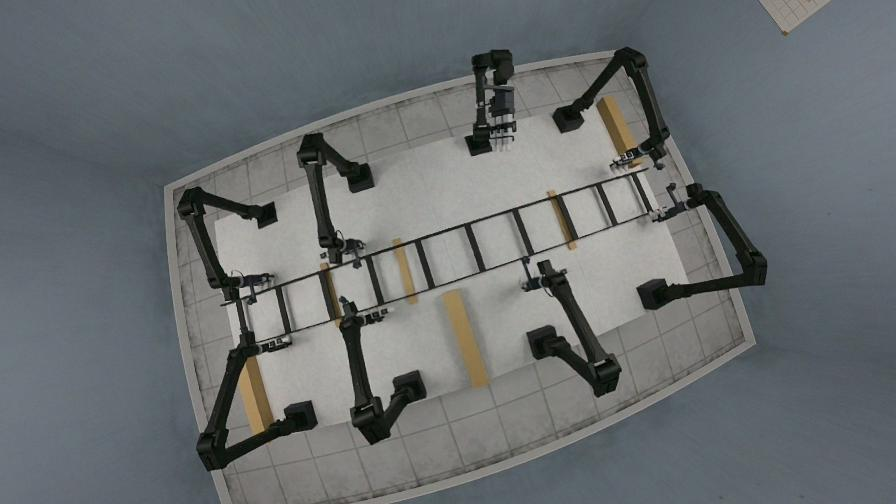

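>>> move(arm5={"target":[-1.13,-0.09,0.835,0,0,1,0.035],"speed":0.08})

>>> move(arm3={"target":[-0.55,0.175,0.835,0.015,1,0,-0.006],"speed":0.1,"joints":{"hand_index_dip":-0.61,"hand_middle_dip":-0.61,"hand_ring_dip":-0.61}}, arm4={"target":[-1.17,0.175,0.835,0.015,1,0,-0.003],"speed":0.1,"joints":{"hand_index_dip":-0.61,"hand_middle_dip":-0.61,"hand_ring_dip":-0.61}}, arm5={"target":[-1.13,-0.175,0.835,0,0,1,0.02],"speed":0.1,"joints":{"hand_index_dip":-0.61,"hand_middle_dip":-0.61,"hand_ring_dip":-0.61}}, arm6={"target":[-0.51,-0.175,0.835,0,0,1,0.02],"speed":0.1,"joints":{"hand_index_dip":-0.61,"hand_middle_dip":-0.61,"hand_ring_dip":-0.61}}, cameras=["arm3_cam_wrist","arm5_cam_wrist"])

Scene clock: 247.33 s.
Joint torques (N m): arm1=[1.67 -13.74 10.06 -0.02 0.09 0.22] | arm2=[-0.97 0.03 12.34 2.48 0.02 -0.14] | arm3=[1.61 -16.91 12 0.36 -0.27 0.07] | arm4=[-1.44 -12.51 11.48 1.13 -0.14 0.06] | arm5=[-1.38 -16.73 6.65 2.18 0.18 -0.01] | arm6=[0.09 -14.33 13.5 0.69 0.41 0.02] | arm7=[1.49 -11.16 6.34 0.24 0.1 0] | arm8=[0.97 -14.8 14.12 -0.25 0.15 0.05]
Motor temperatures (°C): arm1=[34 36 44 29 31 30] | arm2=[36 34 40 34 30 34] | arm3=[35 33 39 31 32 31] | arm4=[33 36 45 32 29 32] | arm5=[32 33 49 29 31 28] | arm6=[30 32 41 29 30 30] | arm7=[36 36 39 31 32 29] | arm8=[34 38 47 32 29 29]
Heat: arm1: hottest joint3_rad 44 °C; arm2: hottest joint3_rad 40 °C; arm3: hottest joint3_rad 39 °C; arm4: hottest joint3_rad 45 °C; arm5: hottest joint3_rad 49 °C; arm6: hottest joint3_rad 41 °C; arm7: hottest joint3_rad 39 °C; arm8: hottest joint3_rad 47 °C.
move: arm5 off_target
Joint velocities: within noise
arm1, arm2, arm7, arm8: as last shown
arm3.joint_positions: joint1_rad=-0.269 joint2_rad=+1.714 joint3_rad=+1.219 joint4_rad=-1.094 joint5_rad=+0.000 joint6_rad=-0.284 hand_index_mcp=+0.786 hand_index_abd=+0.003 hand_index_pip=+0.606 hand_index_dip=-0.761 hand_middle_mcp=+0.780 hand_middle_abd=+0.002 hand_middle_pip=+0.593 hand_middle_dip=-0.770 hand_ring_mcp=+0.771 hand_ring_abd=+0.001 hand_ring_pip=+0.588 hand_ring_dip=-0.773 hand_thumb_cmc=+0.715 hand_thumb_axl=+0.677 hand_thumb_mcp=+0.223 hand_thumb_ipl=+0.168 hand_current_limit=+0.750 hand_speed=-0.600
arm3.joint_status: not commanded
arm3.hand_state: blocked,goal,blocked,goal,blocked,goal,goal,goal,goal,goal,goal,goal,goal,goal,goal,goal
arm3.index_mcp_current_ma: 35
arm3.index_abd_current_ma: 0
arm3.index_pip_current_ma: 28
arm3.index_dip_current_ma: 13
arm3.middle_mcp_current_ma: 25
arm3.middle_abd_current_ma: 0
arm3.middle_pip_current_ma: 11
arm3.middle_dip_current_ma: 5
arm3.ring_mcp_current_ma: 12
arm3.ring_abd_current_ma: 0
arm3.ring_pip_current_ma: 6
arm3.ring_dip_current_ma: 3
arm3.thumb_cmc_current_ma: 0
arm3.thumb_axl_current_ma: 0
arm3.thumb_mcp_current_ma: -1
arm3.thumb_ipl_current_ma: 0
arm3.hand_goal_index_mcp: 0.754
arm3.hand_goal_index_abd: 0.000
arm3.hand_goal_index_pip: 0.576
arm3.hand_goal_index_dip: -0.780
arm3.hand_goal_middle_mcp: 0.754
arm3.hand_goal_middle_abd: 0.000
arm3.hand_goal_middle_pip: 0.576
arm3.hand_goal_middle_dip: -0.780
arm3.hand_goal_ring_mcp: 0.754
arm3.hand_goal_ring_abd: 0.000
arm3.hand_goal_ring_pip: 0.576
arm3.hand_goal_ring_dip: -0.780
arm3.hand_goal_thumb_cmc: 0.714
arm3.hand_goal_thumb_axl: 0.678
arm3.hand_goal_thumb_mcp: 0.226
arm3.hand_goal_thumb_ipl: 0.168
arm3.hand: x=-0.5449 y=+0.1174 z=+0.8441 quat_wxyz=(-0.007, +1.000, -0.001, +0.008) (m; scene frame)
arm3.hand_target: x=-0.5491 y=+0.0877 z=+0.8811 quat_wxyz=(+0.035, +0.999, +0.000, +0.000) (m; scene frame)
arm3.hand_status: not commanded
arm4.joint_positions: joint1_rad=-0.168 joint2_rad=+1.626 joint3_rad=+1.236 joint4_rad=-1.206 joint5_rad=-0.014 joint6_rad=-0.138 hand_index_mcp=+0.771 hand_index_abd=+0.003 hand_index_pip=+0.599 hand_index_dip=-0.764 hand_middle_mcp=+0.769 hand_middle_abd=+0.001 hand_middle_pip=+0.589 hand_middle_dip=-0.770 hand_ring_mcp=+0.765 hand_ring_abd=+0.000 hand_ring_pip=+0.587 hand_ring_dip=-0.772 hand_thumb_cmc=+0.715 hand_thumb_axl=+0.677 hand_thumb_mcp=+0.223 hand_thumb_ipl=+0.168 hand_current_limit=+0.750 hand_speed=-0.600
arm4.joint_status: not commanded
arm4.hand_state: goal,goal,blocked,goal,goal,goal,goal,goal,goal,goal,goal,goal,goal,goal,goal,goal
arm4.index_mcp_current_ma: 21
arm4.index_abd_current_ma: 1
arm4.index_pip_current_ma: 31
arm4.index_dip_current_ma: 17
arm4.middle_mcp_current_ma: 17
arm4.middle_abd_current_ma: 0
arm4.middle_pip_current_ma: 13
arm4.middle_dip_current_ma: 9
arm4.ring_mcp_current_ma: 11
arm4.ring_abd_current_ma: 0
arm4.ring_pip_current_ma: 10
arm4.ring_dip_current_ma: 6
arm4.thumb_cmc_current_ma: 0
arm4.thumb_axl_current_ma: 0
arm4.thumb_mcp_current_ma: -2
arm4.thumb_ipl_current_ma: 0
arm4.hand_goal_index_mcp: 0.754
arm4.hand_goal_index_abd: 0.000
arm4.hand_goal_index_pip: 0.576
arm4.hand_goal_index_dip: -0.780
arm4.hand_goal_middle_mcp: 0.754
arm4.hand_goal_middle_abd: 0.000
arm4.hand_goal_middle_pip: 0.576
arm4.hand_goal_middle_dip: -0.780
arm4.hand_goal_ring_mcp: 0.754
arm4.hand_goal_ring_abd: 0.000
arm4.hand_goal_ring_pip: 0.576
arm4.hand_goal_ring_dip: -0.780
arm4.hand_goal_thumb_cmc: 0.714
arm4.hand_goal_thumb_axl: 0.678
arm4.hand_goal_thumb_mcp: 0.226
arm4.hand_goal_thumb_ipl: 0.168
arm4.hand: x=-1.1689 y=+0.1059 z=+0.8411 quat_wxyz=(-0.011, +1.000, +0.002, +0.004) (m; scene frame)
arm4.hand_target: x=-1.1696 y=+0.0780 z=+0.8808 quat_wxyz=(+0.035, +0.999, +0.000, +0.000) (m; scene frame)
arm4.hand_status: not commanded
arm5.joint_positions: joint1_rad=+0.026 joint2_rad=+1.752 joint3_rad=+1.147 joint4_rad=-0.967 joint5_rad=-0.013 joint6_rad=-0.019 hand_index_mcp=+0.797 hand_index_abd=-0.001 hand_index_pip=+0.622 hand_index_dip=-0.715 hand_middle_mcp=+0.794 hand_middle_abd=+0.000 hand_middle_pip=+0.620 hand_middle_dip=-0.713 hand_ring_mcp=+0.789 hand_ring_abd=+0.000 hand_ring_pip=+0.624 hand_ring_dip=-0.713 hand_thumb_cmc=+0.715 hand_thumb_axl=+0.677 hand_thumb_mcp=+0.223 hand_thumb_ipl=+0.168 hand_current_limit=+0.750 hand_speed=-0.600
arm5.joint_status: not commanded
arm5.hand_state: blocked,goal,blocked,blocked,blocked,goal,blocked,blocked,blocked,goal,blocked,blocked,goal,goal,goal,goal
arm5.index_mcp_current_ma: 110
arm5.index_abd_current_ma: 0
arm5.index_pip_current_ma: 112
arm5.index_dip_current_ma: 180
arm5.middle_mcp_current_ma: 101
arm5.middle_abd_current_ma: 0
arm5.middle_pip_current_ma: 105
arm5.middle_dip_current_ma: 188
arm5.ring_mcp_current_ma: 84
arm5.ring_abd_current_ma: 0
arm5.ring_pip_current_ma: 117
arm5.ring_dip_current_ma: 187
arm5.thumb_cmc_current_ma: 1
arm5.thumb_axl_current_ma: 0
arm5.thumb_mcp_current_ma: -4
arm5.thumb_ipl_current_ma: 0
arm5.hand_goal_index_mcp: 0.754
arm5.hand_goal_index_abd: 0.000
arm5.hand_goal_index_pip: 0.576
arm5.hand_goal_index_dip: -0.780
arm5.hand_goal_middle_mcp: 0.754
arm5.hand_goal_middle_abd: 0.000
arm5.hand_goal_middle_pip: 0.576
arm5.hand_goal_middle_dip: -0.780
arm5.hand_goal_ring_mcp: 0.754
arm5.hand_goal_ring_abd: 0.000
arm5.hand_goal_ring_pip: 0.576
arm5.hand_goal_ring_dip: -0.780
arm5.hand_goal_thumb_cmc: 0.714
arm5.hand_goal_thumb_axl: 0.678
arm5.hand_goal_thumb_mcp: 0.226
arm5.hand_goal_thumb_ipl: 0.168
arm5.hand: x=-1.1328 y=-0.1033 z=+0.8123 quat_wxyz=(-0.001, -0.002, +1.000, -0.001) (m; scene frame)
arm5.hand_target: x=-1.1301 y=-0.0905 z=+0.8353 quat_wxyz=(+0.000, +0.000, +0.999, +0.035) (m; scene frame)
arm5.hand_status: off_target (0.027 m and 4.2 deg from the pose sent, 0.030 m and 6.7 deg at the start)
arm6.joint_positions: joint1_rad=+0.144 joint2_rad=+1.719 joint3_rad=+1.177 joint4_rad=-1.080 joint5_rad=+0.007 joint6_rad=+0.167 hand_index_mcp=+0.785 hand_index_abd=-0.001 hand_index_pip=+0.605 hand_index_dip=-0.764 hand_middle_mcp=+0.785 hand_middle_abd=+0.000 hand_middle_pip=+0.602 hand_middle_dip=-0.763 hand_ring_mcp=+0.748 hand_ring_abd=-0.001 hand_ring_pip=+0.728 hand_ring_dip=-0.776 hand_thumb_cmc=+0.715 hand_thumb_axl=+0.677 hand_thumb_mcp=+0.223 hand_thumb_ipl=+0.168 hand_current_limit=+0.750 hand_speed=-0.600
arm6.joint_status: not commanded
arm6.hand_state: blocked,goal,blocked,goal,blocked,goal,blocked,goal,goal,goal,overload,goal,goal,goal,goal,goal
arm6.index_mcp_current_ma: 90
arm6.index_abd_current_ma: -1
arm6.index_pip_current_ma: 75
arm6.index_dip_current_ma: 36
arm6.middle_mcp_current_ma: 88
arm6.middle_abd_current_ma: 0
arm6.middle_pip_current_ma: 66
arm6.middle_dip_current_ma: 38
arm6.ring_mcp_current_ma: -10
arm6.ring_abd_current_ma: -1
arm6.ring_pip_current_ma: 0
arm6.ring_dip_current_ma: 5
arm6.thumb_cmc_current_ma: 1
arm6.thumb_axl_current_ma: -1
arm6.thumb_mcp_current_ma: -5
arm6.thumb_ipl_current_ma: 0
arm6.hand_goal_index_mcp: 0.754
arm6.hand_goal_index_abd: 0.000
arm6.hand_goal_index_pip: 0.576
arm6.hand_goal_index_dip: -0.780
arm6.hand_goal_middle_mcp: 0.754
arm6.hand_goal_middle_abd: 0.000
arm6.hand_goal_middle_pip: 0.576
arm6.hand_goal_middle_dip: -0.780
arm6.hand_goal_ring_mcp: 0.754
arm6.hand_goal_ring_abd: 0.000
arm6.hand_goal_ring_pip: 0.576
arm6.hand_goal_ring_dip: -0.780
arm6.hand_goal_thumb_cmc: 0.714
arm6.hand_goal_thumb_axl: 0.678
arm6.hand_goal_thumb_mcp: 0.226
arm6.hand_goal_thumb_ipl: 0.168
arm6.hand: x=-0.5073 y=-0.1216 z=+0.8355 quat_wxyz=(+0.006, -0.002, +1.000, -0.019) (m; scene frame)
arm6.hand_target: x=-0.5095 y=-0.0885 z=+0.8813 quat_wxyz=(+0.000, +0.000, +0.999, +0.035) (m; scene frame)
arm6.hand_status: not commanded
pictures: none

Scene clock: 249.10 s.
Joint torques (N m): arm1=[1.61 -13.39 10.07 -0.03 0.08 0.21] | arm2=[-0.26 -0.26 12.16 2.5 0.07 -0.12] | arm3=[0.5 -13.68 6.76 0.68 0.14 -0.08] | arm4=[-2.49 -9.64 6 1.35 0.25 -0.14] | arm5=[-1.73 -11.87 5.38 1.36 0.18 -0.1] | arm6=[1.03 -11.75 6.79 0.73 0.23 0.12] | arm7=[1.44 -11.22 6.35 0.21 0.09 0.01] | arm8=[0.85 -15.27 14.05 -0.27 0.05 0.05]
Motor temperatures (°C): arm1=[34 36 44 29 31 30] | arm2=[36 34 40 34 30 34] | arm3=[35 33 39 31 32 31] | arm4=[33 36 45 32 29 32] | arm5=[32 33 48 29 31 28] | arm6=[30 32 41 29 30 30] | arm7=[36 36 39 31 32 29] | arm8=[34 38 47 32 29 29]
Heat: arm1: hottest joint3_rad 44 °C; arm2: hottest joint3_rad 40 °C; arm3: hottest joint3_rad 39 °C; arm4: hottest joint3_rad 45 °C; arm5: hottest joint3_rad 48 °C; arm6: hottest joint3_rad 41 °C; arm7: hottest joint3_rad 39 °C; arm8: hottest joint3_rad 47 °C.
move: arm3 done; arm4 done; arm5 done; arm6 done
Joint velocities: within noise
arm1, arm2, arm7, arm8: as last shown
arm3.joint_positions: joint1_rad=-0.307 joint2_rad=+1.586 joint3_rad=+1.009 joint4_rad=-0.975 joint5_rad=+0.011 joint6_rad=-0.318 hand_index_mcp=+0.755 hand_index_abd=+0.003 hand_index_pip=+0.579 hand_index_dip=-0.608 hand_middle_mcp=+0.756 hand_middle_abd=+0.001 hand_middle_pip=+0.579 hand_middle_dip=-0.610 hand_ring_mcp=+0.755 hand_ring_abd=+0.001 hand_ring_pip=+0.579 hand_ring_dip=-0.609 hand_thumb_cmc=+0.715 hand_thumb_axl=+0.677 hand_thumb_mcp=+0.223 hand_thumb_ipl=+0.168 hand_current_limit=+0.750 hand_speed=-0.600
arm3.joint_status: all done
arm3.hand_state: goal,goal,goal,goal,goal,goal,goal,goal,goal,goal,goal,goal,goal,goal,goal,goal
arm3.index_mcp_current_ma: 0
arm3.index_abd_current_ma: 0
arm3.index_pip_current_ma: 1
arm3.index_dip_current_ma: 0
arm3.middle_mcp_current_ma: 0
arm3.middle_abd_current_ma: 0
arm3.middle_pip_current_ma: 0
arm3.middle_dip_current_ma: 0
arm3.ring_mcp_current_ma: 0
arm3.ring_abd_current_ma: 0
arm3.ring_pip_current_ma: 0
arm3.ring_dip_current_ma: 0
arm3.thumb_cmc_current_ma: 0
arm3.thumb_axl_current_ma: 0
arm3.thumb_mcp_current_ma: -1
arm3.thumb_ipl_current_ma: 0
arm3.hand_goal_index_mcp: 0.754
arm3.hand_goal_index_abd: 0.000
arm3.hand_goal_index_pip: 0.576
arm3.hand_goal_index_dip: -0.610
arm3.hand_goal_middle_mcp: 0.754
arm3.hand_goal_middle_abd: 0.000
arm3.hand_goal_middle_pip: 0.576
arm3.hand_goal_middle_dip: -0.610
arm3.hand_goal_ring_mcp: 0.754
arm3.hand_goal_ring_abd: 0.000
arm3.hand_goal_ring_pip: 0.576
arm3.hand_goal_ring_dip: -0.610
arm3.hand_goal_thumb_cmc: 0.714
arm3.hand_goal_thumb_axl: 0.678
arm3.hand_goal_thumb_mcp: 0.226
arm3.hand_goal_thumb_ipl: 0.168
arm3.hand: x=-0.5464 y=+0.1750 z=+0.8325 quat_wxyz=(+0.009, +1.000, -0.003, -0.002) (m; scene frame)
arm3.hand_target: x=-0.5500 y=+0.1751 z=+0.8349 quat_wxyz=(+0.015, +1.000, +0.000, -0.006) (m; scene frame)
arm3.hand_status: done (0.004 m and 0.9 deg from the pose sent, 0.059 m and 3.0 deg at the start)
arm4.joint_positions: joint1_rad=-0.181 joint2_rad=+1.448 joint3_rad=+0.995 joint4_rad=-1.106 joint5_rad=-0.012 joint6_rad=-0.143 hand_index_mcp=+0.755 hand_index_abd=+0.002 hand_index_pip=+0.579 hand_index_dip=-0.606 hand_middle_mcp=+0.755 hand_middle_abd=+0.001 hand_middle_pip=+0.579 hand_middle_dip=-0.607 hand_ring_mcp=+0.755 hand_ring_abd=+0.000 hand_ring_pip=+0.579 hand_ring_dip=-0.608 hand_thumb_cmc=+0.715 hand_thumb_axl=+0.677 hand_thumb_mcp=+0.223 hand_thumb_ipl=+0.168 hand_current_limit=+0.750 hand_speed=-0.600
arm4.joint_status: all done
arm4.hand_state: goal,goal,goal,goal,goal,goal,goal,goal,goal,goal,goal,goal,goal,goal,goal,goal
arm4.index_mcp_current_ma: 1
arm4.index_abd_current_ma: 0
arm4.index_pip_current_ma: 1
arm4.index_dip_current_ma: 2
arm4.middle_mcp_current_ma: 0
arm4.middle_abd_current_ma: 0
arm4.middle_pip_current_ma: 1
arm4.middle_dip_current_ma: 2
arm4.ring_mcp_current_ma: 0
arm4.ring_abd_current_ma: 0
arm4.ring_pip_current_ma: 1
arm4.ring_dip_current_ma: 1
arm4.thumb_cmc_current_ma: 0
arm4.thumb_axl_current_ma: 0
arm4.thumb_mcp_current_ma: -2
arm4.thumb_ipl_current_ma: 0
arm4.hand_goal_index_mcp: 0.754
arm4.hand_goal_index_abd: 0.000
arm4.hand_goal_index_pip: 0.576
arm4.hand_goal_index_dip: -0.610
arm4.hand_goal_middle_mcp: 0.754
arm4.hand_goal_middle_abd: 0.000
arm4.hand_goal_middle_pip: 0.576
arm4.hand_goal_middle_dip: -0.610
arm4.hand_goal_ring_mcp: 0.754
arm4.hand_goal_ring_abd: 0.000
arm4.hand_goal_ring_pip: 0.576
arm4.hand_goal_ring_dip: -0.610
arm4.hand_goal_thumb_cmc: 0.714
arm4.hand_goal_thumb_axl: 0.678
arm4.hand_goal_thumb_mcp: 0.226
arm4.hand_goal_thumb_ipl: 0.168
arm4.hand: x=-1.1661 y=+0.1746 z=+0.8320 quat_wxyz=(+0.008, +1.000, -0.002, +0.000) (m; scene frame)
arm4.hand_target: x=-1.1700 y=+0.1751 z=+0.8349 quat_wxyz=(+0.015, +1.000, +0.000, -0.003) (m; scene frame)
arm4.hand_status: done (0.005 m and 0.9 deg from the pose sent, 0.069 m and 3.0 deg at the start)
arm5.joint_positions: joint1_rad=+0.026 joint2_rad=+1.542 joint3_rad=+0.942 joint4_rad=-0.928 joint5_rad=-0.012 joint6_rad=-0.019 hand_index_mcp=+0.756 hand_index_abd=-0.001 hand_index_pip=+0.579 hand_index_dip=-0.606 hand_middle_mcp=+0.756 hand_middle_abd=+0.000 hand_middle_pip=+0.579 hand_middle_dip=-0.606 hand_ring_mcp=+0.755 hand_ring_abd=+0.000 hand_ring_pip=+0.579 hand_ring_dip=-0.607 hand_thumb_cmc=+0.715 hand_thumb_axl=+0.677 hand_thumb_mcp=+0.223 hand_thumb_ipl=+0.168 hand_current_limit=+0.750 hand_speed=-0.600
arm5.joint_status: all done
arm5.hand_state: goal,goal,goal,goal,goal,goal,goal,goal,goal,goal,goal,goal,goal,goal,goal,goal
arm5.index_mcp_current_ma: 1
arm5.index_abd_current_ma: 0
arm5.index_pip_current_ma: 2
arm5.index_dip_current_ma: 4
arm5.middle_mcp_current_ma: 1
arm5.middle_abd_current_ma: 0
arm5.middle_pip_current_ma: 2
arm5.middle_dip_current_ma: 4
arm5.ring_mcp_current_ma: 1
arm5.ring_abd_current_ma: 0
arm5.ring_pip_current_ma: 3
arm5.ring_dip_current_ma: 3
arm5.thumb_cmc_current_ma: 1
arm5.thumb_axl_current_ma: 0
arm5.thumb_mcp_current_ma: -4
arm5.thumb_ipl_current_ma: 0
arm5.hand_goal_index_mcp: 0.754
arm5.hand_goal_index_abd: 0.000
arm5.hand_goal_index_pip: 0.576
arm5.hand_goal_index_dip: -0.610
arm5.hand_goal_middle_mcp: 0.754
arm5.hand_goal_middle_abd: 0.000
arm5.hand_goal_middle_pip: 0.576
arm5.hand_goal_middle_dip: -0.610
arm5.hand_goal_ring_mcp: 0.754
arm5.hand_goal_ring_abd: 0.000
arm5.hand_goal_ring_pip: 0.576
arm5.hand_goal_ring_dip: -0.610
arm5.hand_goal_thumb_cmc: 0.714
arm5.hand_goal_thumb_axl: 0.678
arm5.hand_goal_thumb_mcp: 0.226
arm5.hand_goal_thumb_ipl: 0.168
arm5.hand: x=-1.1340 y=-0.1695 z=+0.8384 quat_wxyz=(-0.001, -0.002, +1.000, +0.021) (m; scene frame)
arm5.hand_target: x=-1.1302 y=-0.1749 z=+0.8351 quat_wxyz=(+0.000, +0.000, +1.000, +0.020) (m; scene frame)
arm5.hand_status: done (0.008 m and 0.2 deg from the pose sent, 0.075 m and 2.5 deg at the start)
arm6.joint_positions: joint1_rad=+0.167 joint2_rad=+1.585 joint3_rad=+0.961 joint4_rad=-0.946 joint5_rad=+0.007 joint6_rad=+0.193 hand_index_mcp=+0.756 hand_index_abd=-0.001 hand_index_pip=+0.579 hand_index_dip=-0.608 hand_middle_mcp=+0.756 hand_middle_abd=+0.000 hand_middle_pip=+0.579 hand_middle_dip=-0.607 hand_ring_mcp=+0.750 hand_ring_abd=-0.001 hand_ring_pip=+0.728 hand_ring_dip=-0.612 hand_thumb_cmc=+0.715 hand_thumb_axl=+0.677 hand_thumb_mcp=+0.223 hand_thumb_ipl=+0.168 hand_current_limit=+0.750 hand_speed=-0.600
arm6.joint_status: all done
arm6.hand_state: goal,goal,goal,goal,goal,goal,goal,goal,goal,goal,overload,goal,goal,goal,goal,goal
arm6.index_mcp_current_ma: 2
arm6.index_abd_current_ma: -1
arm6.index_pip_current_ma: 4
arm6.index_dip_current_ma: 2
arm6.middle_mcp_current_ma: 2
arm6.middle_abd_current_ma: 0
arm6.middle_pip_current_ma: 4
arm6.middle_dip_current_ma: 4
arm6.ring_mcp_current_ma: -8
arm6.ring_abd_current_ma: -1
arm6.ring_pip_current_ma: 0
arm6.ring_dip_current_ma: -3
arm6.thumb_cmc_current_ma: 1
arm6.thumb_axl_current_ma: -1
arm6.thumb_mcp_current_ma: -5
arm6.thumb_ipl_current_ma: 0
arm6.hand_goal_index_mcp: 0.754
arm6.hand_goal_index_abd: 0.000
arm6.hand_goal_index_pip: 0.576
arm6.hand_goal_index_dip: -0.610
arm6.hand_goal_middle_mcp: 0.754
arm6.hand_goal_middle_abd: 0.000
arm6.hand_goal_middle_pip: 0.576
arm6.hand_goal_middle_dip: -0.610
arm6.hand_goal_ring_mcp: 0.754
arm6.hand_goal_ring_abd: 0.000
arm6.hand_goal_ring_pip: 0.576
arm6.hand_goal_ring_dip: -0.610
arm6.hand_goal_thumb_cmc: 0.714
arm6.hand_goal_thumb_axl: 0.678
arm6.hand_goal_thumb_mcp: 0.226
arm6.hand_goal_thumb_ipl: 0.168
arm6.hand: x=-0.5066 y=-0.1765 z=+0.8258 quat_wxyz=(+0.002, +0.000, +1.000, +0.007) (m; scene frame)
arm6.hand_target: x=-0.5099 y=-0.1750 z=+0.8350 quat_wxyz=(+0.000, +0.000, +1.000, +0.020) (m; scene frame)
arm6.hand_status: done (0.010 m and 1.5 deg from the pose sent, 0.054 m and 4.6 deg at the start)
pictures: arm3_cam_wrist, arm5_cam_wrist
Images, in order (width x height): arm3_cam_wrist 896x504, arm5_cam_wrist 896x504.

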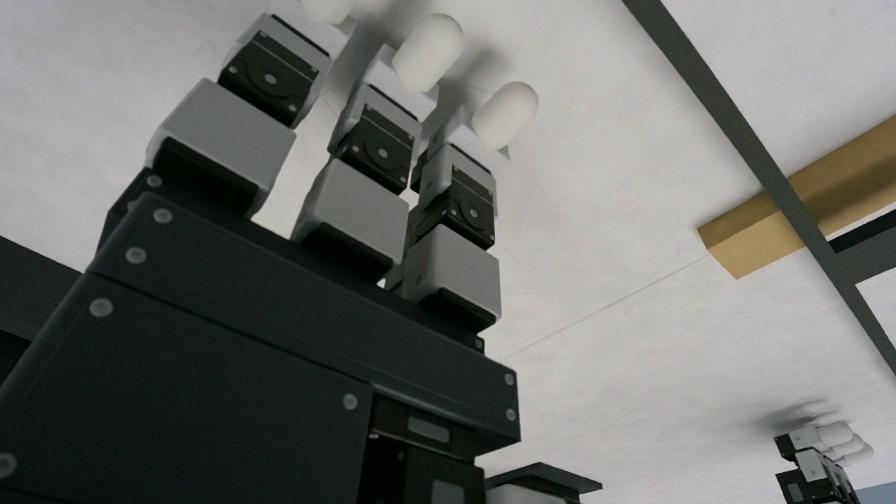

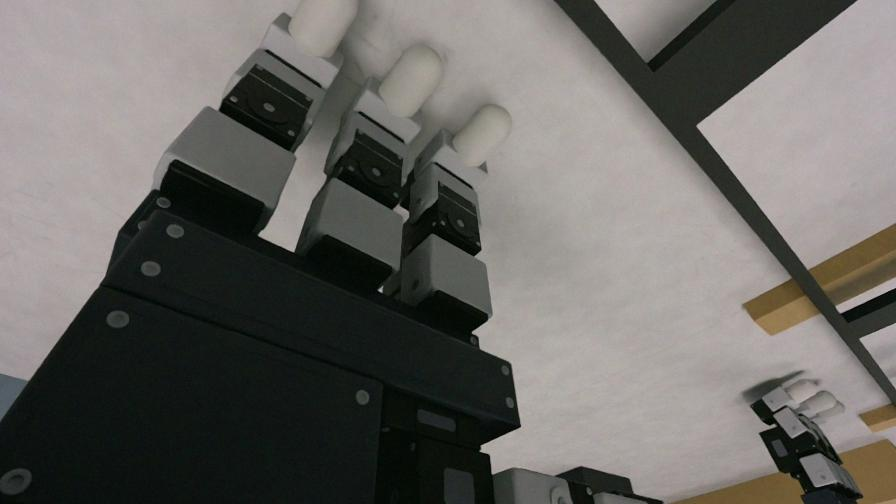

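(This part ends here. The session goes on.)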